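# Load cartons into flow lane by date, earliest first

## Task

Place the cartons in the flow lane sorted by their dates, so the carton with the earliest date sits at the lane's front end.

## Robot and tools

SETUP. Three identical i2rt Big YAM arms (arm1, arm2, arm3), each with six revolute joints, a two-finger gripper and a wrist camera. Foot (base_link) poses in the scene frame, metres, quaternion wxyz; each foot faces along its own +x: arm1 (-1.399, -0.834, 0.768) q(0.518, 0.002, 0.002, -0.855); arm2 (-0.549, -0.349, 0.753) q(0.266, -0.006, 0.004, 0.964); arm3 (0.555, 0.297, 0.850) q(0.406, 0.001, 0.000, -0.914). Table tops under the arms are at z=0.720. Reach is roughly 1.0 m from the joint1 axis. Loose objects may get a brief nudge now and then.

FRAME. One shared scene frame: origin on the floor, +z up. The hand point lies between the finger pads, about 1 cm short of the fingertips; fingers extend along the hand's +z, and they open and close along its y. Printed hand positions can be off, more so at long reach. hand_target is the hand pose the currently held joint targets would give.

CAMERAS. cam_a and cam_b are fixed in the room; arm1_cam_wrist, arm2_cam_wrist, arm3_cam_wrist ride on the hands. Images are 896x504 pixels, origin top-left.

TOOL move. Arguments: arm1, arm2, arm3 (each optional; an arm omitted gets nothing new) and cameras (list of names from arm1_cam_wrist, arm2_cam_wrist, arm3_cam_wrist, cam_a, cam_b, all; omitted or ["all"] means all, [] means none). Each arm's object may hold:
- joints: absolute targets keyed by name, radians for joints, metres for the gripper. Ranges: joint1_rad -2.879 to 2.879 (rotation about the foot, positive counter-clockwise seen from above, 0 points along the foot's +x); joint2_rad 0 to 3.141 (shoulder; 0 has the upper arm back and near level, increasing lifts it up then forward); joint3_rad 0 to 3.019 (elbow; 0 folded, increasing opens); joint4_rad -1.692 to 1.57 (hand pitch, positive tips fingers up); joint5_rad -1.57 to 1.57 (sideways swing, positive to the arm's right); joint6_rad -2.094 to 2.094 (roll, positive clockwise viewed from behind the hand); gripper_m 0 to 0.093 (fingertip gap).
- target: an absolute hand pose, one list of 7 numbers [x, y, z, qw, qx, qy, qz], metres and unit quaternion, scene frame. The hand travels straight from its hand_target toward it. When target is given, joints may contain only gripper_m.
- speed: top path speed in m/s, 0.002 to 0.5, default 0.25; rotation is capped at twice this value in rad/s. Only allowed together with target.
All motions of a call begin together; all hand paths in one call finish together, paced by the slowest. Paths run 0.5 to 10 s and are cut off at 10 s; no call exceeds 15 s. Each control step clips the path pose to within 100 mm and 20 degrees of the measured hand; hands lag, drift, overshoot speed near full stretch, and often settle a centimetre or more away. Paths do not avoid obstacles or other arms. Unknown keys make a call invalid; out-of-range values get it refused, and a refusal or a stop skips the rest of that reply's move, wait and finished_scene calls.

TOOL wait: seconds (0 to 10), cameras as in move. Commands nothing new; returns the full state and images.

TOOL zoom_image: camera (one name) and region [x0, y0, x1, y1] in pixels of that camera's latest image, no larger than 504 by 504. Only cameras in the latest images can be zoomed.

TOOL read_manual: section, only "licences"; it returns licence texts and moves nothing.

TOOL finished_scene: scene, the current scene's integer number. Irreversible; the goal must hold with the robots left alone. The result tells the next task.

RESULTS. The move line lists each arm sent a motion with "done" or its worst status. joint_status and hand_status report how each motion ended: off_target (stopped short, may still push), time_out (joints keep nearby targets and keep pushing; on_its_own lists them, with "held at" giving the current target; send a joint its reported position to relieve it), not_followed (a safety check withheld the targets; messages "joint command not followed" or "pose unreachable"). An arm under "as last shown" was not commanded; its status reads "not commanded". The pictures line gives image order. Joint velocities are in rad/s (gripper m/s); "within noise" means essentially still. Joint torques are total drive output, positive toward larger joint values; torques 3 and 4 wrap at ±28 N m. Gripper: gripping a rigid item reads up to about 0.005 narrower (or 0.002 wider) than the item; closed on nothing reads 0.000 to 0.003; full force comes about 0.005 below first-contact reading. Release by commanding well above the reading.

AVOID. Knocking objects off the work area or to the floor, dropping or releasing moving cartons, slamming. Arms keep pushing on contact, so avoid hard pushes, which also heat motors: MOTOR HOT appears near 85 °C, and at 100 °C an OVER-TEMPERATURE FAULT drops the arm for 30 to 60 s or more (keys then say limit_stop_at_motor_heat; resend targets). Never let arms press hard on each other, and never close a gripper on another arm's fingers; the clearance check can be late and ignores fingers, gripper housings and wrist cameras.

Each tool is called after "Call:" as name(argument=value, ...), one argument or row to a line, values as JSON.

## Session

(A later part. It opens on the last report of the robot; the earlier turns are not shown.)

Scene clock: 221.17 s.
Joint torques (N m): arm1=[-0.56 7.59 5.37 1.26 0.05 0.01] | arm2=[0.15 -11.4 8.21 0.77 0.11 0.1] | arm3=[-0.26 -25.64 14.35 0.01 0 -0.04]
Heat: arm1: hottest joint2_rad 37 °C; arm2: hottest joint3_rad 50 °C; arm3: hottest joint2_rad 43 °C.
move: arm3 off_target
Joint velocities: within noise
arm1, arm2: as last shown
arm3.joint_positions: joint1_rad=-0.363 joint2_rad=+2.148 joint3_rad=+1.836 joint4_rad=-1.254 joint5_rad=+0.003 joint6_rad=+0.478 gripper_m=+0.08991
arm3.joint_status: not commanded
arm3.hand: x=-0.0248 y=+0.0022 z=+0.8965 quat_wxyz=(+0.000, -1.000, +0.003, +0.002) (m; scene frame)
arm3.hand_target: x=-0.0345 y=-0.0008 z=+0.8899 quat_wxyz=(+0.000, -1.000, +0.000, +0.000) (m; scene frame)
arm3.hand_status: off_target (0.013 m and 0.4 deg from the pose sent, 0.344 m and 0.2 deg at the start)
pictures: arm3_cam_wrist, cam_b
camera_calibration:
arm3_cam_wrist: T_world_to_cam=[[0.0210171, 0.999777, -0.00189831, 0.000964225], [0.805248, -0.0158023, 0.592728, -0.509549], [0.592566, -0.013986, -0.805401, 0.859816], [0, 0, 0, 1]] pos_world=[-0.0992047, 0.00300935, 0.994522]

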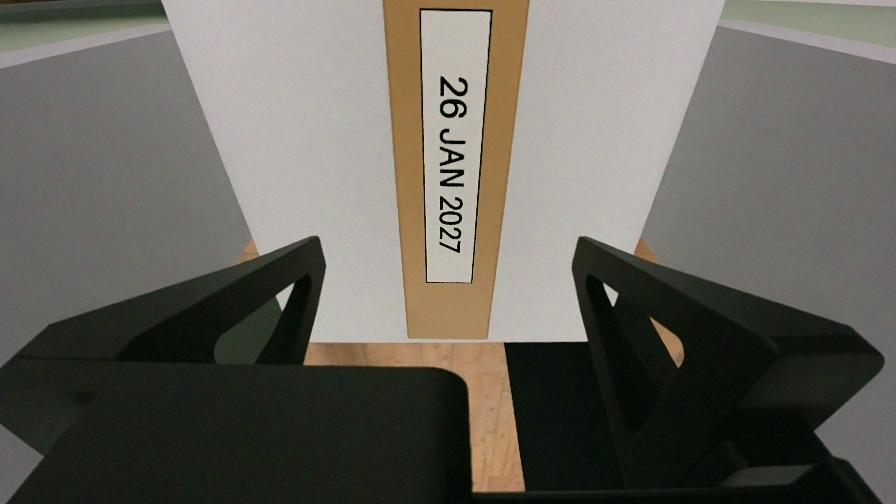

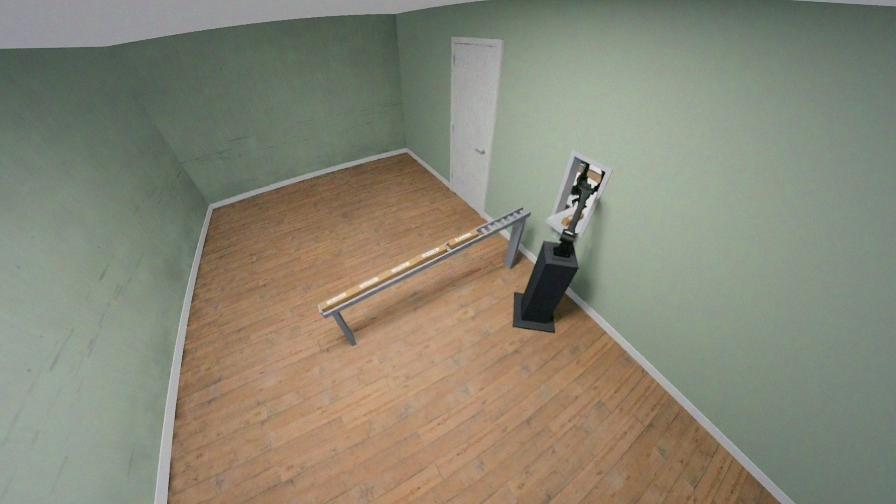

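Call:
move(
  arm3={"target": [-0.0455, -0.0015, 0.785, 0, 1, 0, 0], "speed": 0.2},
  cameras=[],
)

Call:
move(
  arm3={"joints": {"gripper_m": 0.05}},
  cameras=["arm3_cam_wrist"],
)

Scene clock: 228.40 s.
Joint torques (N m): arm1=[-0.56 7.59 5.37 1.25 0.05 0.01] | arm2=[0.09 -11.34 8.23 0.76 0.11 0.09] | arm3=[-0.73 -28.28 11.55 0.77 0.01 -0.02]
Heat: arm1: hottest joint2_rad 37 °C; arm2: hottest joint3_rad 50 °C; arm3: hottest joint3_rad 44 °C.
move: arm3 off_target
Joint velocities: within noise
arm1, arm2: as last shown
arm3.joint_positions: joint1_rad=-0.363 joint2_rad=+2.306 joint3_rad=+1.826 joint4_rad=-1.096 joint5_rad=+0.003 joint6_rad=+0.472 gripper_m=+0.08991
arm3.joint_status: not commanded
arm3.hand: x=-0.0366 y=-0.0040 z=+0.7926 quat_wxyz=(+0.003, -1.000, -0.001, -0.003) (m; scene frame)
arm3.hand_target: x=-0.0453 y=-0.0014 z=+0.7852 quat_wxyz=(+0.000, -1.000, +0.000, +0.000) (m; scene frame)
arm3.hand_status: off_target (0.012 m and 0.4 deg from the pose sent, 0.114 m and 0.4 deg at the start)
pictures: none
No camera images: "cameras" was empty.

Scene clock: 229.03 s.
Joint torques (N m): arm1=[-0.44 7.59 5.37 1.26 0.05 0.01] | arm2=[0.15 -11.34 8.21 0.76 0.12 0.09] | arm3=[-0.62 -28.22 11.45 0.68 0.01 -0.03]
Heat: arm1: hottest joint2_rad 37 °C; arm2: hottest joint3_rad 50 °C; arm3: hottest joint3_rad 44 °C.
move: arm3 off_target
Joint velocities: within noise
arm1, arm2: as last shown
arm3.joint_positions: joint1_rad=-0.364 joint2_rad=+2.306 joint3_rad=+1.826 joint4_rad=-1.096 joint5_rad=+0.003 joint6_rad=+0.471 gripper_m=+0.05826
arm3.joint_status: gripper_m off_target (ended at +0.05829, target +0.05000)
arm3.hand: x=-0.0370 y=-0.0034 z=+0.7926 quat_wxyz=(+0.002, -1.000, +0.000, -0.003) (m; scene frame)
arm3.hand_target: x=-0.0453 y=-0.0014 z=+0.7852 quat_wxyz=(+0.000, -1.000, +0.000, +0.000) (m; scene frame)
arm3.hand_status: not commanded
pictures: arm3_cam_wrist
camera_calibration:
arm3_cam_wrist: T_world_to_cam=[[0.0153009, 0.99988, 0.00239655, 0.00296704], [0.799953, -0.0136793, 0.599906, -0.444103], [0.599867, -0.00726197, -0.800067, 0.779216], [0, 0, 0, 1]] pos_world=[-0.11221, -0.00338307, 0.889838]

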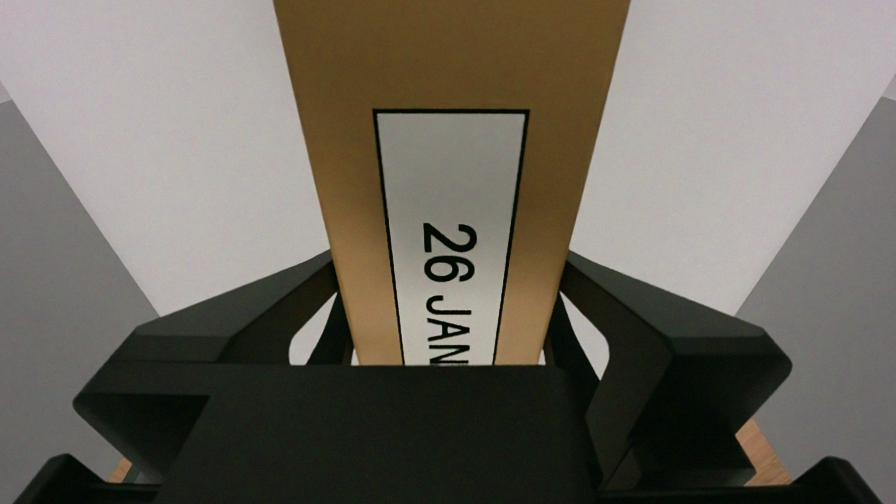

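Call:
move(
  arm3={"target": [-0.04, 0.0, 0.91, 0, 1, 0, 0], "speed": 0.25},
  cameras=[],
)

Call:
move(
  arm3={"target": [0.32, 0.03, 0.93, 0, 1, 0, 0], "speed": 0.35},
  cameras=[],
)

Call:
move(
  arm3={"joints": {"joint1_rad": 0.7746, "joint2_rad": 2.1216, "joint3_rad": 1.7128, "joint4_rad": -1.162, "joint5_rad": 0.056, "joint6_rad": 1.6106}},
  cameras=["arm3_cam_wrist", "cam_b"],
)

Call:
move(
  arm3={"target": [0.578, -0.343, 0.806, 0, 0.9996, 0, -0.0288], "speed": 0.15},
  cameras=["arm3_cam_wrist"],
)

Scene clock: 234.73 s.
Joint torques (N m): arm1=[-0.5 7.53 5.35 1.25 0.05 0.01] | arm2=[0.15 -11.34 8.23 0.77 0.12 0.09] | arm3=[-0.56 -30.51 15.24 -0.21 0.02 -0.01]
Heat: arm1: hottest joint2_rad 37 °C; arm2: hottest joint3_rad 49 °C; arm3: hottest joint3_rad 45 °C.
move: arm3 off_target
Joint velocities: within noise
arm1, arm2: as last shown
arm3.joint_positions: joint1_rad=-0.364 joint2_rad=+2.188 joint3_rad=+1.868 joint4_rad=-1.302 joint5_rad=+0.003 joint6_rad=+0.471 gripper_m=+0.05826
arm3.joint_status: not commanded
arm3.hand: x=-0.0216 y=+0.0046 z=+0.8831 quat_wxyz=(+0.013, -1.000, +0.000, -0.023) (m; scene frame)
arm3.hand_target: x=-0.0388 y=+0.0008 z=+0.9103 quat_wxyz=(+0.000, -1.000, +0.000, +0.000) (m; scene frame)
arm3.hand_status: off_target (0.033 m and 3.1 deg from the pose sent, 0.118 m and 0.4 deg at the start)
pictures: none
No camera images: "cameras" was empty.

Scene clock: 236.87 s.
Joint torques (N m): arm1=[-0.56 7.53 5.37 1.26 0.06 0.01] | arm2=[0.15 -11.4 8.23 0.75 0.11 0.09] | arm3=[0.91 -15.38 10.28 0.4 0.14 0.16]
Heat: arm1: hottest joint2_rad 37 °C; arm2: hottest joint3_rad 49 °C; arm3: hottest joint3_rad 44 °C.
move: arm3 off_target
Joint velocities: within noise
arm1, arm2: as last shown
arm3.joint_positions: joint1_rad=+0.006 joint2_rad=+1.418 joint3_rad=+0.868 joint4_rad=-1.055 joint5_rad=+0.000 joint6_rad=+0.844 gripper_m=+0.05826
arm3.joint_status: not commanded
arm3.hand: x=+0.3220 y=+0.0375 z=+0.9196 quat_wxyz=(+0.013, -1.000, +0.001, -0.012) (m; scene frame)
arm3.hand_target: x=+0.3201 y=+0.0302 z=+0.9299 quat_wxyz=(+0.000, -1.000, +0.000, +0.000) (m; scene frame)
arm3.hand_status: off_target (0.013 m and 2.0 deg from the pose sent, 0.346 m and 3.0 deg at the start)
pictures: none
No camera images: "cameras" was empty.

Scene clock: 238.70 s.
Joint torques (N m): arm1=[-0.56 7.59 5.38 1.25 0.05 0.01] | arm2=[0.15 -11.4 8.23 0.76 0.11 0.1] | arm3=[0.21 -28.45 14.32 -0.13 0.16 0.14]
Heat: arm1: hottest joint2_rad 37 °C; arm2: hottest joint3_rad 49 °C; arm3: hottest joint3_rad 44 °C.
move: arm3 done
Joint velocities: within noise
arm1, arm2: as last shown
arm3.joint_positions: joint1_rad=+0.775 joint2_rad=+2.133 joint3_rad=+1.660 joint4_rad=-1.153 joint5_rad=+0.056 joint6_rad=+1.602 gripper_m=+0.05827
arm3.joint_status: all done
arm3.hand: x=+0.5691 y=-0.3101 z=+0.8457 quat_wxyz=(+0.026, -0.999, -0.005, +0.028) (m; scene frame)
arm3.hand_target: x=+0.5696 y=-0.3309 z=+0.8703 quat_wxyz=(-0.001, -1.000, +0.000, +0.027) (m; scene frame)
arm3.hand_status: not commanded
pictures: arm3_cam_wrist, cam_b
camera_calibration:
arm3_cam_wrist: T_world_to_cam=[[0.00667547, 0.998743, 0.0496777, 0.264786], [0.835364, -0.0328766, 0.548713, -0.947753], [0.549657, 0.037836, -0.834533, 0.527703], [0, 0, 0, 1]] pos_world=[0.499896, -0.315578, 0.947276]

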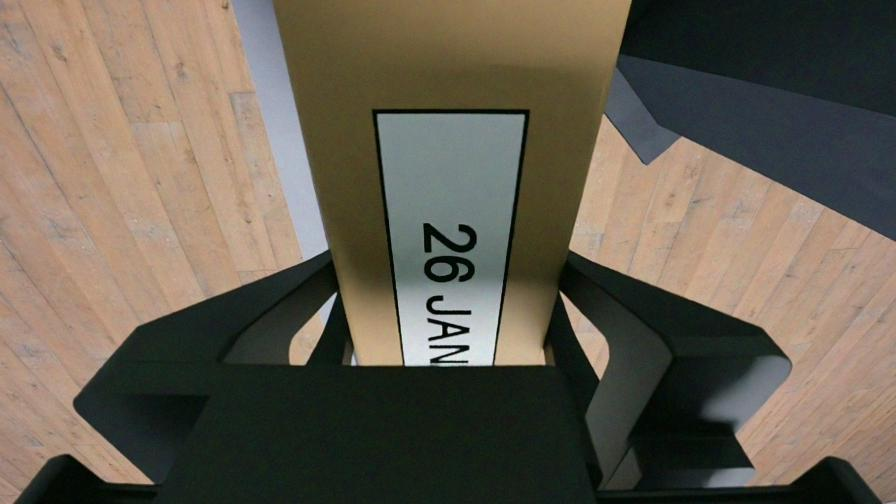

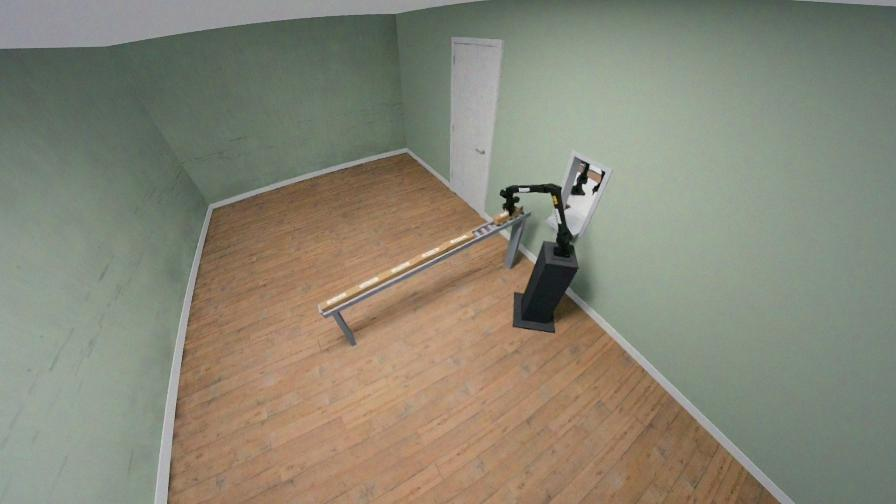

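Scene clock: 240.03 s.
Joint torques (N m): arm1=[-0.56 7.65 5.38 1.26 0.05 0.01] | arm2=[0.21 -11.4 8.21 0.76 0.11 0.09] | arm3=[0.85 -28.16 13.34 0.46 0.19 0.14]
Heat: arm1: hottest joint2_rad 37 °C; arm2: hottest joint3_rad 49 °C; arm3: hottest joint3_rad 44 °C.
move: arm3 off_target
Joint velocities: within noise
arm1, arm2: as last shown
arm3.joint_positions: joint1_rad=+0.778 joint2_rad=+2.228 joint3_rad=+1.671 joint4_rad=-1.069 joint5_rad=+0.058 joint6_rad=+1.617 gripper_m=+0.05827
arm3.joint_status: not commanded
arm3.hand: x=+0.5711 y=-0.3199 z=+0.7917 quat_wxyz=(+0.026, -0.999, +0.000, +0.029) (m; scene frame)
arm3.hand_target: x=+0.5781 y=-0.3419 z=+0.8067 quat_wxyz=(+0.000, -1.000, +0.000, +0.029) (m; scene frame)
arm3.hand_status: off_target (0.028 m and 3.0 deg from the pose sent, 0.052 m and 3.1 deg at the start)
pictures: arm3_cam_wrist
camera_calibration:
arm3_cam_wrist: T_world_to_cam=[[0.0181276, 0.998615, 0.0493987, 0.270905], [0.836642, -0.0422025, 0.546122, -0.921807], [0.54745, 0.0314292, -0.836248, 0.482434], [0, 0, 0, 1]] pos_world=[0.502204, -0.324595, 0.893471]

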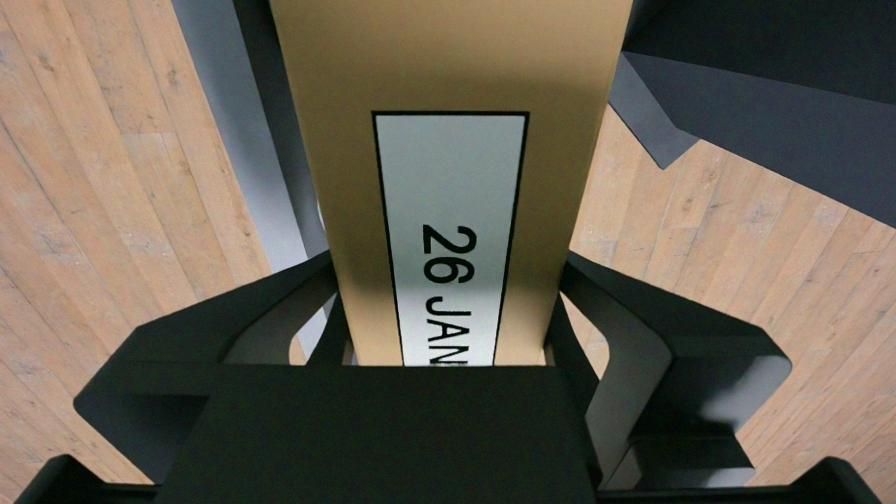

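Call:
move(
  arm3={"target": [0.580, -0.354, 0.812, 0.015, 0.9995, 0, -0.0288], "speed": 0.12},
  cameras=["arm3_cam_wrist"],
)

Scene clock: 253.20 s.
Joint torques (N m): arm1=[-0.5 7.59 5.35 1.26 0.05 0.01] | arm2=[0.15 -11.34 8.24 0.76 0.11 0.09] | arm3=[0.91 -28.51 14.2 0.51 0.22 0.15]
Heat: arm1: hottest joint2_rad 37 °C; arm2: hottest joint3_rad 48 °C; arm3: hottest joint3_rad 44 °C.
move: arm3 off_target
Joint velocities: within noise
arm1.joint_positions: joint1_rad=+0.617 joint2_rad=+0.392 joint3_rad=+1.549 joint4_rad=-1.543 joint5_rad=+0.001 joint6_rad=+1.563 gripper_m=+0.08998
arm1.joint_status: not commanded
arm1.hand: x=-1.3899 y=-0.9157 z=+1.3623 quat_wxyz=(-0.555, -0.829, -0.058, -0.036) (m; scene frame)
arm1.hand_target: x=-1.3906 y=-0.9186 z=+1.3604 quat_wxyz=(-0.549, -0.833, -0.050, -0.033) (m; scene frame)
arm1.hand_status: not commanded
arm2.joint_positions: joint1_rad=-1.657 joint2_rad=+1.492 joint3_rad=+1.278 joint4_rad=-1.343 joint5_rad=-0.016 joint6_rad=+0.938 gripper_m=+0.08995
arm2.joint_status: not commanded
arm2.hand: x=-0.2969 y=+0.0081 z=+0.9375 quat_wxyz=(-0.002, +0.004, -1.000, -0.004) (m; scene frame)
arm2.hand_target: x=-0.3000 y=+0.0060 z=+0.9301 quat_wxyz=(+0.000, +0.000, -1.000, +0.000) (m; scene frame)
arm2.hand_status: not commanded
arm3.joint_positions: joint1_rad=+0.779 joint2_rad=+2.228 joint3_rad=+1.681 joint4_rad=-1.059 joint5_rad=+0.059 joint6_rad=+1.618 gripper_m=+0.05827
arm3.joint_status: not commanded
arm3.hand: x=+0.5720 y=-0.3268 z=+0.7947 quat_wxyz=(+0.016, -0.999, +0.001, +0.029) (m; scene frame)
arm3.hand_target: x=+0.5802 y=-0.3525 z=+0.8130 quat_wxyz=(-0.015, -0.999, +0.000, +0.028) (m; scene frame)
arm3.hand_status: off_target (0.033 m and 3.6 deg from the pose sent, 0.041 m and 4.8 deg at the start)
pictures: arm3_cam_wrist
camera_calibration:
arm3_cam_wrist: T_world_to_cam=[[0.018126, 0.999411, 0.029133, 0.293959], [0.836377, -0.0311221, 0.547271, -0.921697], [0.547856, 0.0144463, -0.836448, 0.479056], [0, 0, 0, 1]] pos_world=[0.503103, -0.329391, 0.89656]

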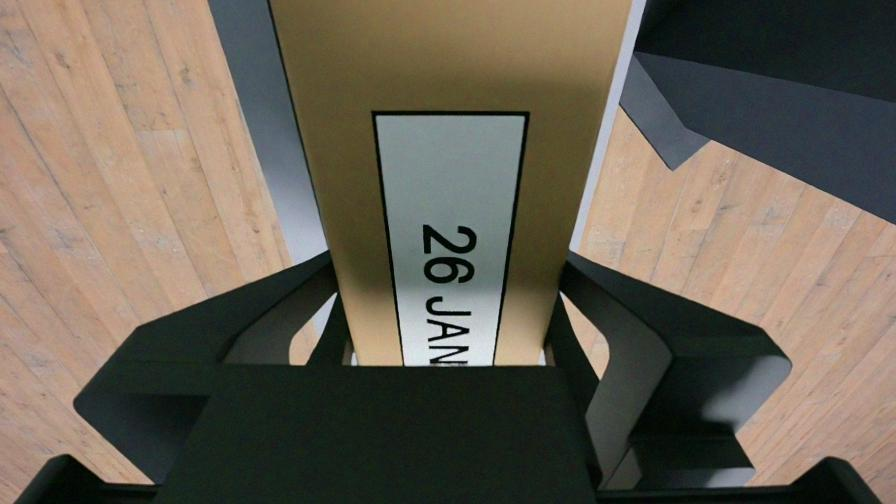

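Call:
move(
  arm3={"target": [0.580, -0.360, 0.822, 0.028, 0.9992, 0, -0.0288], "speed": 0.12},
  cameras=["arm3_cam_wrist"],
)

Call:
move(
  arm3={"target": [0.580, -0.358, 0.808, 0.028, 0.9992, 0, -0.0288], "speed": 0.08},
  cameras=["arm3_cam_wrist"],
)

Scene clock: 262.17 s.
Joint torques (N m): arm1=[-0.56 7.59 5.37 1.28 0.05 0.01] | arm2=[0.15 -11.34 8.23 0.76 0.11 0.09] | arm3=[1.03 -29.8 14.32 0.59 0.23 0.13]
Heat: arm1: hottest joint2_rad 37 °C; arm2: hottest joint3_rad 47 °C; arm3: hottest joint3_rad 46 °C.
move: arm3 off_target
Joint velocities: within noise
arm1, arm2: as last shown
arm3.joint_positions: joint1_rad=+0.779 joint2_rad=+2.228 joint3_rad=+1.681 joint4_rad=-1.051 joint5_rad=+0.060 joint6_rad=+1.618 gripper_m=+0.05827
arm3.joint_status: not commanded
arm3.hand: x=+0.5719 y=-0.3288 z=+0.7947 quat_wxyz=(+0.012, -0.999, +0.001, +0.030) (m; scene frame)
arm3.hand_target: x=+0.5801 y=-0.3579 z=+0.8233 quat_wxyz=(-0.028, -0.999, +0.000, +0.028) (m; scene frame)
arm3.hand_status: off_target (0.042 m and 4.6 deg from the pose sent, 0.044 m and 5.1 deg at the start)
pictures: arm3_cam_wrist
camera_calibration:
arm3_cam_wrist: T_world_to_cam=[[0.0180486, 0.999615, 0.0210968, 0.302467], [0.837025, -0.0266471, 0.546516, -0.919871], [0.546867, 0.00779466, -0.837183, 0.478163], [0, 0, 0, 1]] pos_world=[0.503004, -0.33059, 0.896653]

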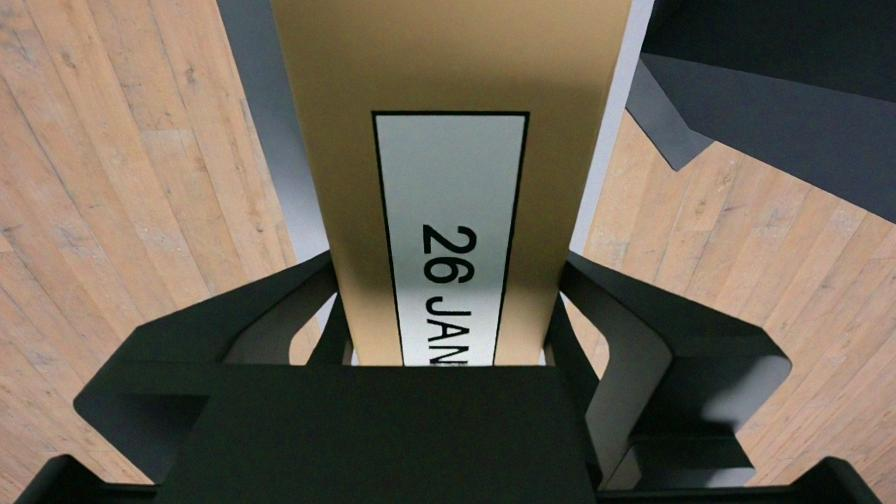

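Scene clock: 263.13 s.
Joint torques (N m): arm1=[-0.56 7.53 5.35 1.28 0.05 0.01] | arm2=[0.15 -11.4 8.23 0.77 0.11 0.1] | arm3=[0.97 -28.4 13.29 0.62 0.23 0.12]
Heat: arm1: hottest joint2_rad 37 °C; arm2: hottest joint3_rad 47 °C; arm3: hottest joint3_rad 46 °C.
move: arm3 off_target
Joint velocities: within noise
arm1, arm2: as last shown
arm3.joint_positions: joint1_rad=+0.779 joint2_rad=+2.228 joint3_rad=+1.681 joint4_rad=-1.023 joint5_rad=+0.060 joint6_rad=+1.618 gripper_m=+0.05827
arm3.joint_status: not commanded
arm3.hand: x=+0.5722 y=-0.3357 z=+0.7946 quat_wxyz=(-0.002, -1.000, +0.001, +0.029) (m; scene frame)
arm3.hand_target: x=+0.5802 y=-0.3570 z=+0.8088 quat_wxyz=(-0.028, -0.999, +0.000, +0.028) (m; scene frame)
arm3.hand_status: off_target (0.027 m and 3.0 deg from the pose sent, 0.033 m and 4.6 deg at the start)
pictures: arm3_cam_wrist
camera_calibration:
arm3_cam_wrist: T_world_to_cam=[[0.0181686, 0.999809, -0.00714577, 0.331885], [0.836317, -0.0112801, 0.548129, -0.915977], [0.547944, -0.0159349, -0.836363, 0.468687], [0, 0, 0, 1]] pos_world=[0.503203, -0.334686, 0.896438]

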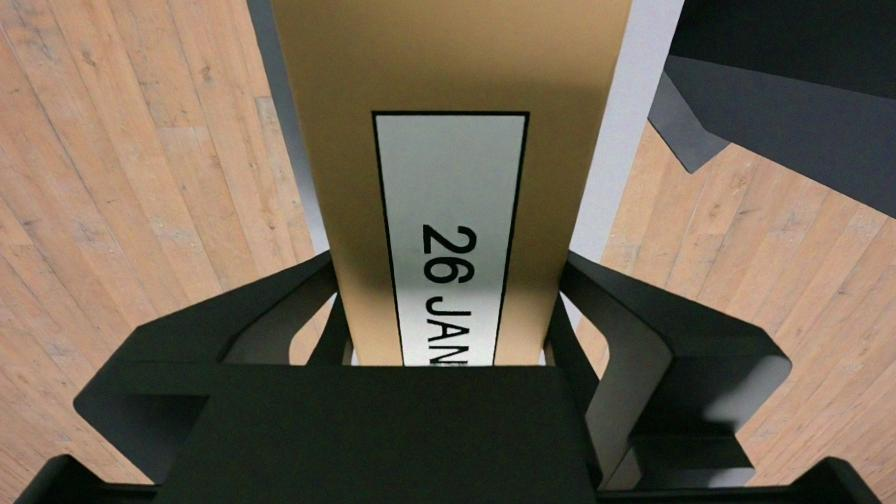

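Call:
move(
  arm3={"joints": {"joint2_rad": 2.240}},
  cameras=["arm3_cam_wrist"],
)

Scene clock: 312.43 s.
Joint torques (N m): arm1=[-0.5 7.53 5.35 1.28 0.05 0] | arm2=[0.15 -11.46 8.23 0.76 0.11 0.09] | arm3=[0.97 -27.93 13.24 0.61 0.24 0.14]
Heat: arm1: hottest joint3_rad 37 °C; arm2: hottest joint3_rad 46 °C; arm3: hottest joint3_rad 48 °C.
move: arm3 done
Joint velocities: within noise
arm1, arm2: as last shown
arm3.joint_positions: joint1_rad=+0.779 joint2_rad=+2.235 joint3_rad=+1.681 joint4_rad=-1.022 joint5_rad=+0.060 joint6_rad=+1.618 gripper_m=+0.05827
arm3.joint_status: all done
arm3.hand: x=+0.5721 y=-0.3345 z=+0.7901 quat_wxyz=(+0.002, -1.000, +0.001, +0.029) (m; scene frame)
arm3.hand_target: x=+0.5801 y=-0.3551 z=+0.8020 quat_wxyz=(-0.023, -0.999, +0.000, +0.029) (m; scene frame)
arm3.hand_status: not commanded
pictures: arm3_cam_wrist
camera_calibration:
arm3_cam_wrist: T_world_to_cam=[[0.0181629, 0.999835, -0.000273587, 0.325136], [0.836509, -0.015046, 0.547747, -0.914574], [0.547652, -0.0101775, -0.836644, 0.467341], [0, 0, 0, 1]] pos_world=[0.503204, -0.334087, 0.892041]

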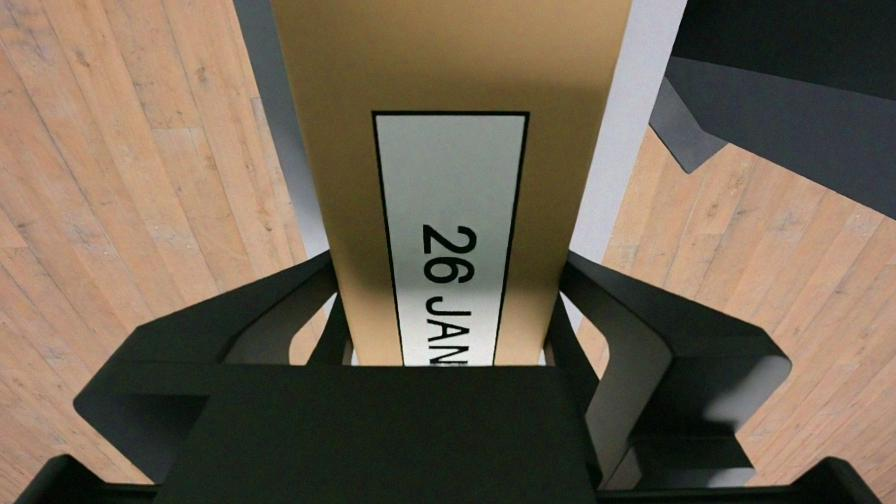

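Call:
move(
  arm3={"joints": {"joint2_rad": 2.252}},
  cameras=["arm3_cam_wrist"],
)

Scene clock: 314.67 s.
Joint torques (N m): arm1=[-0.62 7.59 5.37 1.25 0.05 0.01] | arm2=[0.15 -11.4 8.24 0.76 0.12 0.09] | arm3=[1.2 -27.58 13.19 0.59 0.2 0.13]
Heat: arm1: hottest joint3_rad 37 °C; arm2: hottest joint3_rad 45 °C; arm3: hottest joint3_rad 48 °C.
move: arm3 done
Joint velocities: within noise
arm1, arm2: as last shown
arm3.joint_positions: joint1_rad=+0.780 joint2_rad=+2.238 joint3_rad=+1.681 joint4_rad=-1.022 joint5_rad=+0.061 joint6_rad=+1.618 gripper_m=+0.05827
arm3.joint_status: all done
arm3.hand: x=+0.5722 y=-0.3341 z=+0.7885 quat_wxyz=(+0.003, -1.000, +0.001, +0.030) (m; scene frame)
arm3.hand_target: x=+0.5799 y=-0.3530 z=+0.7946 quat_wxyz=(-0.017, -0.999, +0.000, +0.029) (m; scene frame)
arm3.hand_status: not commanded
pictures: arm3_cam_wrist
camera_calibration:
arm3_cam_wrist: T_world_to_cam=[[0.0177855, 0.999841, 0.00160454, 0.323551], [0.836985, -0.0157664, 0.546998, -0.913677], [0.546936, -0.00838565, -0.837132, 0.467287], [0, 0, 0, 1]] pos_world=[0.503403, -0.333987, 0.890441]

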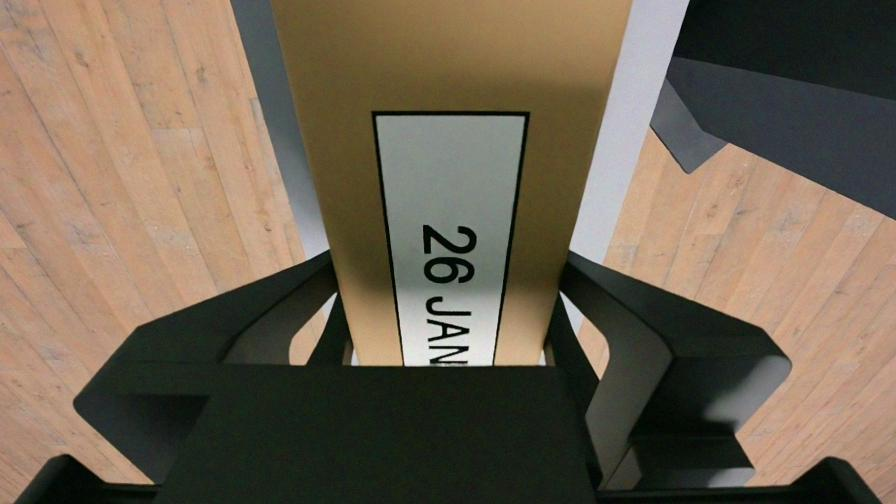

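Call:
move(
  arm3={"joints": {"joint2_rad": 2.272}},
  cameras=["arm3_cam_wrist"],
)

Scene clock: 316.73 s.
Joint torques (N m): arm1=[-0.56 7.53 5.38 1.28 0.05 0.01] | arm2=[0.21 -11.4 8.24 0.76 0.11 0.09] | arm3=[0.91 -25.64 13.2 0.61 0.21 0.12]
Heat: arm1: hottest joint3_rad 37 °C; arm2: hottest joint3_rad 45 °C; arm3: hottest joint3_rad 48 °C.
move: arm3 done
Joint velocities: within noise
arm1, arm2: as last shown
arm3.joint_positions: joint1_rad=+0.780 joint2_rad=+2.239 joint3_rad=+1.681 joint4_rad=-1.022 joint5_rad=+0.061 joint6_rad=+1.618 gripper_m=+0.05827
arm3.joint_status: all done
arm3.hand: x=+0.5727 y=-0.3338 z=+0.7876 quat_wxyz=(+0.003, -1.000, +0.001, +0.030) (m; scene frame)
arm3.hand_target: x=+0.5797 y=-0.3491 z=+0.7819 quat_wxyz=(-0.007, -1.000, -0.001, +0.030) (m; scene frame)
arm3.hand_status: not commanded
pictures: arm3_cam_wrist
camera_calibration:
arm3_cam_wrist: T_world_to_cam=[[0.0174012, 0.999844, 0.00313661, 0.322175], [0.837038, -0.0162835, 0.546902, -0.913714], [0.546868, -0.0068913, -0.837191, 0.466848], [0, 0, 0, 1]] pos_world=[0.503903, -0.333786, 0.889542]

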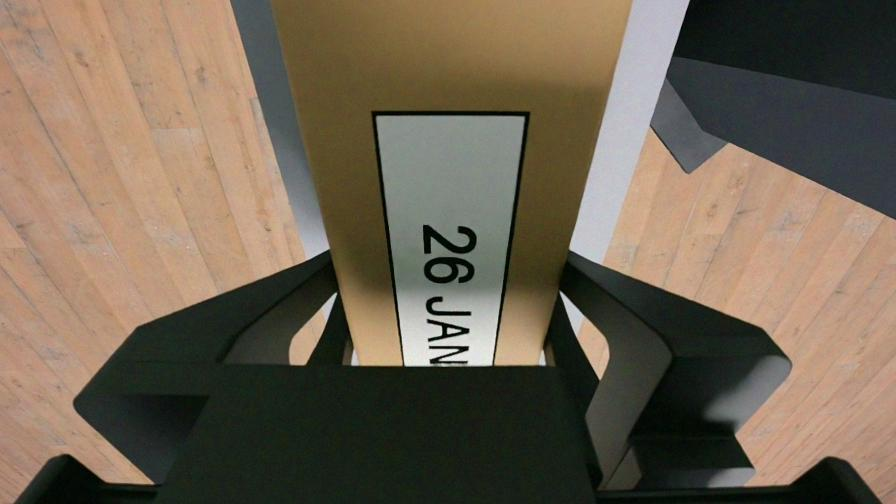

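Call:
move(
  arm3={"joints": {"joint2_rad": 2.246}},
  cameras=[],
)

Call:
move(
  arm3={"joints": {"gripper_m": 0.072}},
  cameras=["arm3_cam_wrist", "cam_b"],
)

Scene clock: 320.53 s.
Joint torques (N m): arm1=[-0.56 7.59 5.37 1.28 0.05 0.01] | arm2=[0.09 -11.34 8.23 0.76 0.11 0.09] | arm3=[0.97 -28.04 13.2 0.5 0.19 0.12]
Heat: arm1: hottest joint3_rad 37 °C; arm2: hottest joint3_rad 45 °C; arm3: hottest joint3_rad 48 °C.
move: arm3 done
Joint velocities: within noise
arm1, arm2: as last shown
arm3.joint_positions: joint1_rad=+0.780 joint2_rad=+2.239 joint3_rad=+1.681 joint4_rad=-1.022 joint5_rad=+0.061 joint6_rad=+1.619 gripper_m=+0.05827
arm3.joint_status: all done
arm3.hand: x=+0.5727 y=-0.3338 z=+0.7876 quat_wxyz=(+0.003, -1.000, +0.001, +0.030) (m; scene frame)
arm3.hand_target: x=+0.5799 y=-0.3541 z=+0.7984 quat_wxyz=(-0.020, -0.999, +0.000, +0.029) (m; scene frame)
arm3.hand_status: not commanded
pictures: none
No camera images: "cameras" was empty.

Scene clock: 321.20 s.
Joint torques (N m): arm1=[-0.56 7.53 5.38 1.25 0.05 0.01] | arm2=[0.15 -11.4 8.23 0.79 0.11 0.09] | arm3=[0.85 -27.69 12.57 0.54 0.2 0.12]
Heat: arm1: hottest joint3_rad 37 °C; arm2: hottest joint3_rad 45 °C; arm3: hottest joint3_rad 48 °C.
move: arm3 done
Joint velocities: within noise
arm1, arm2: as last shown
arm3.joint_positions: joint1_rad=+0.780 joint2_rad=+2.239 joint3_rad=+1.688 joint4_rad=-1.022 joint5_rad=+0.061 joint6_rad=+1.619 gripper_m=+0.07192
arm3.joint_status: all done
arm3.hand: x=+0.5728 y=-0.3372 z=+0.7900 quat_wxyz=(+0.000, -1.000, +0.001, +0.029) (m; scene frame)
arm3.hand_target: x=+0.5799 y=-0.3541 z=+0.7984 quat_wxyz=(-0.020, -0.999, +0.000, +0.029) (m; scene frame)
arm3.hand_status: not commanded
pictures: arm3_cam_wrist, cam_b
camera_calibration:
arm3_cam_wrist: T_world_to_cam=[[0.0177989, 0.999831, -0.00454834, 0.331415], [0.836836, -0.0124075, 0.547314, -0.914111], [0.547165, -0.0135478, -0.836915, 0.466146], [0, 0, 0, 1]] pos_world=[0.504003, -0.336386, 0.891938]

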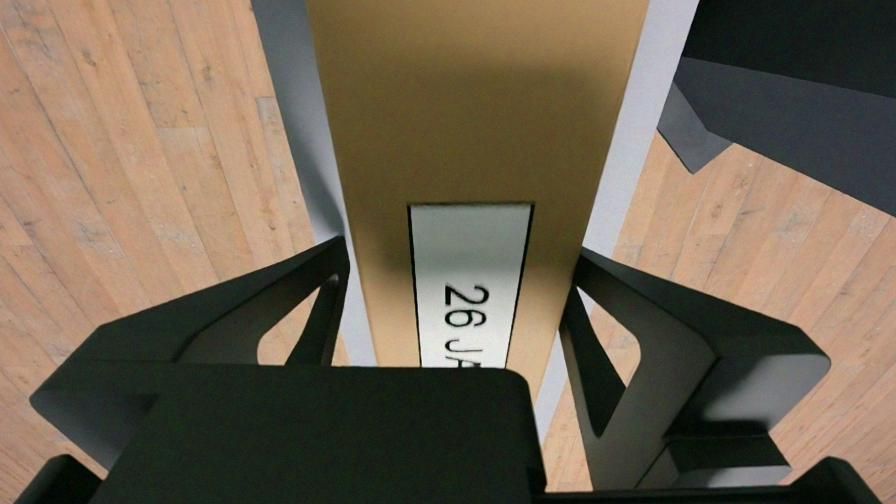

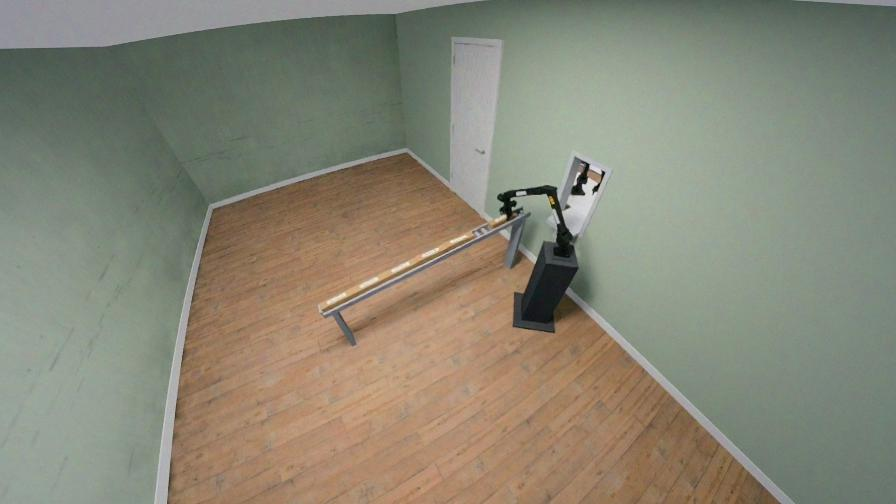

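Call:
move(
  arm3={"target": [0.580, -0.354, 0.92, 0.015, 0.9995, 0, -0.0288], "speed": 0.15},
  cameras=["arm3_cam_wrist", "cam_b"],
)

Call:
zoom_image(
  camera="cam_b",
  region=[300, 170, 560, 330],
)

Scene clock: 326.20 s.
Joint torques (N m): arm1=[-0.56 7.59 5.37 1.26 0.05 0.01] | arm2=[0.09 -11.4 8.24 0.76 0.11 0.09] | arm3=[1.03 -27.81 13.98 -0.06 0.15 0.14]
Heat: arm1: hottest joint3_rad 37 °C; arm2: hottest joint3_rad 45 °C; arm3: hottest joint3_rad 47 °C.
move: arm3 off_target
Joint velocities: within noise
arm1.joint_positions: joint1_rad=+0.617 joint2_rad=+0.392 joint3_rad=+1.549 joint4_rad=-1.543 joint5_rad=+0.001 joint6_rad=+1.563 gripper_m=+0.08998
arm1.joint_status: not commanded
arm1.hand: x=-1.3899 y=-0.9157 z=+1.3623 quat_wxyz=(-0.555, -0.829, -0.058, -0.036) (m; scene frame)
arm1.hand_target: x=-1.3906 y=-0.9186 z=+1.3604 quat_wxyz=(-0.549, -0.833, -0.050, -0.033) (m; scene frame)
arm1.hand_status: not commanded
arm2.joint_positions: joint1_rad=-1.657 joint2_rad=+1.492 joint3_rad=+1.278 joint4_rad=-1.343 joint5_rad=-0.016 joint6_rad=+0.938 gripper_m=+0.08995
arm2.joint_status: not commanded
arm2.hand: x=-0.2969 y=+0.0081 z=+0.9375 quat_wxyz=(-0.002, +0.004, -1.000, -0.004) (m; scene frame)
arm2.hand_target: x=-0.3000 y=+0.0060 z=+0.9301 quat_wxyz=(+0.000, +0.000, -1.000, +0.000) (m; scene frame)
arm2.hand_status: not commanded
arm3.joint_positions: joint1_rad=+0.780 joint2_rad=+2.111 joint3_rad=+1.805 joint4_rad=-1.261 joint5_rad=+0.061 joint6_rad=+1.619 gripper_m=+0.07194
arm3.joint_status: not commanded
arm3.hand: x=+0.5728 y=-0.3423 z=+0.9095 quat_wxyz=(-0.003, -1.000, +0.001, +0.029) (m; scene frame)
arm3.hand_target: x=+0.5799 y=-0.3534 z=+0.9201 quat_wxyz=(-0.015, -0.999, +0.000, +0.029) (m; scene frame)
arm3.hand_status: off_target (0.017 m and 1.4 deg from the pose sent, 0.131 m and 1.7 deg at the start)
pictures: arm3_cam_wrist, cam_b
camera_calibration:
arm3_cam_wrist: T_world_to_cam=[[0.0177757, 0.999793, -0.00989684, 0.341967], [0.836723, -0.00945634, 0.547544, -0.978658], [0.547337, -0.0180139, -0.836718, 0.564338], [0, 0, 0, 1]] pos_world=[0.503903, -0.340985, 1.01143]

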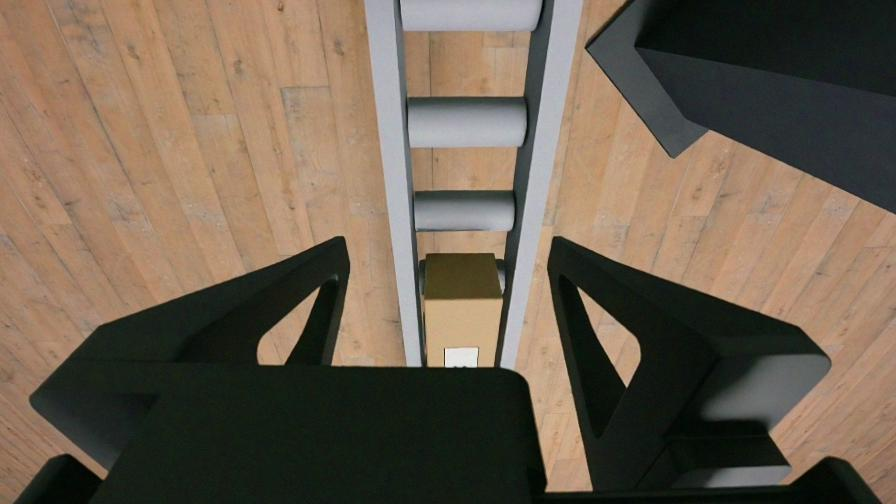

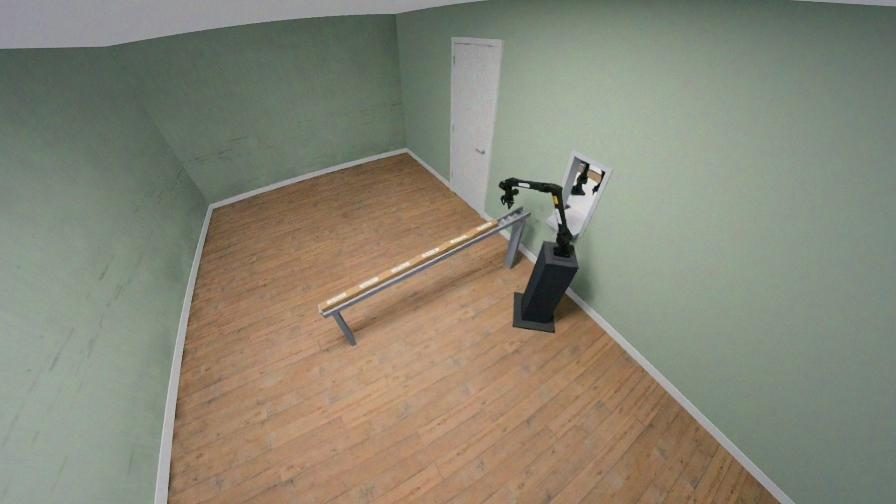

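Scaled by 1.938 from the camera's 896x504 image, which has a finer 1280x720 frame.

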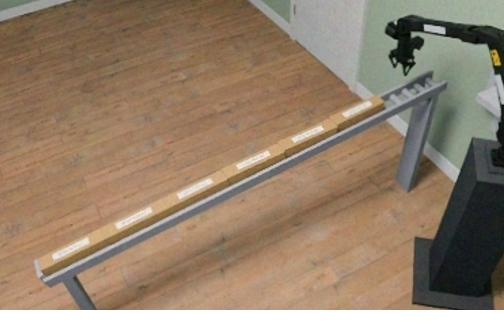

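Call:
wait(
  seconds=1.5,
  cameras=["cam_b"],
)

Call:
zoom_image(
  camera="cam_b",
  region=[400, 190, 540, 280],
)

Scene clock: 330.57 s.
Joint torques (N m): arm1=[-0.44 7.59 5.37 1.26 0.05 0.01] | arm2=[0.15 -11.4 8.24 0.76 0.11 0.09] | arm3=[0.85 -27.69 13.96 -0.03 0.15 0.14]
Heat: arm1: hottest joint3_rad 37 °C; arm2: hottest joint3_rad 45 °C; arm3: hottest joint3_rad 47 °C.
Joint velocities: within noise
arm1.joint_positions: joint1_rad=+0.617 joint2_rad=+0.392 joint3_rad=+1.549 joint4_rad=-1.543 joint5_rad=+0.001 joint6_rad=+1.563 gripper_m=+0.08998
arm1.joint_status: not commanded
arm1.hand: x=-1.3899 y=-0.9157 z=+1.3623 quat_wxyz=(-0.555, -0.829, -0.058, -0.036) (m; scene frame)
arm1.hand_target: x=-1.3906 y=-0.9186 z=+1.3604 quat_wxyz=(-0.549, -0.833, -0.050, -0.033) (m; scene frame)
arm1.hand_status: not commanded
arm2.joint_positions: joint1_rad=-1.657 joint2_rad=+1.492 joint3_rad=+1.278 joint4_rad=-1.343 joint5_rad=-0.016 joint6_rad=+0.938 gripper_m=+0.08995
arm2.joint_status: not commanded
arm2.hand: x=-0.2969 y=+0.0081 z=+0.9375 quat_wxyz=(-0.002, +0.004, -1.000, -0.004) (m; scene frame)
arm2.hand_target: x=-0.3000 y=+0.0060 z=+0.9301 quat_wxyz=(+0.000, +0.000, -1.000, +0.000) (m; scene frame)
arm2.hand_status: not commanded
arm3.joint_positions: joint1_rad=+0.780 joint2_rad=+2.111 joint3_rad=+1.805 joint4_rad=-1.261 joint5_rad=+0.061 joint6_rad=+1.619 gripper_m=+0.07194
arm3.joint_status: not commanded
arm3.hand: x=+0.5728 y=-0.3423 z=+0.9095 quat_wxyz=(-0.003, -1.000, +0.001, +0.029) (m; scene frame)
arm3.hand_target: x=+0.5799 y=-0.3534 z=+0.9201 quat_wxyz=(-0.015, -0.999, +0.000, +0.029) (m; scene frame)
arm3.hand_status: off_target (0.017 m and 1.4 deg from the pose sent, 0.131 m and 1.7 deg at the start)
wait: 1.50 s; at rest from the start
pictures: cam_b

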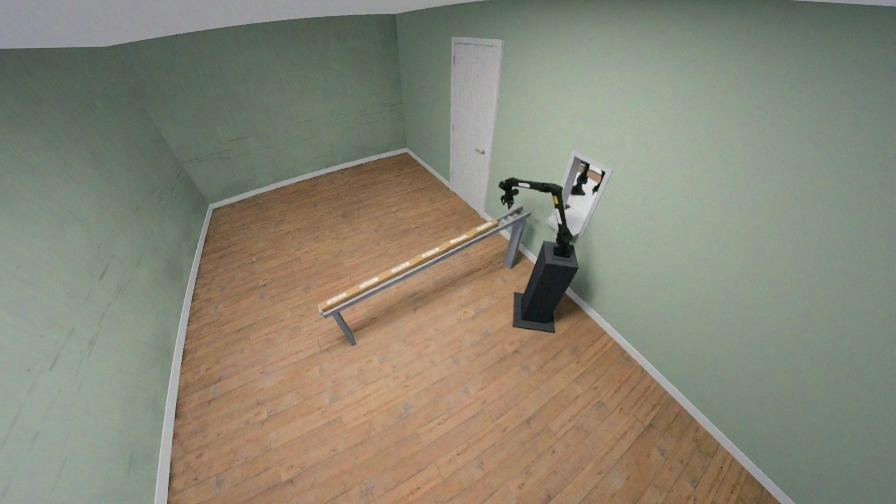

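Scaled by 3.600 from the camera's 896x504 image, which has a finer 1280x720 frame.

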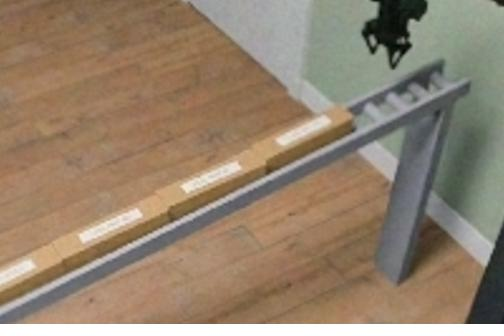

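Call:
finished_scene(
  scene=2,
)

The scene is finished: the task was done.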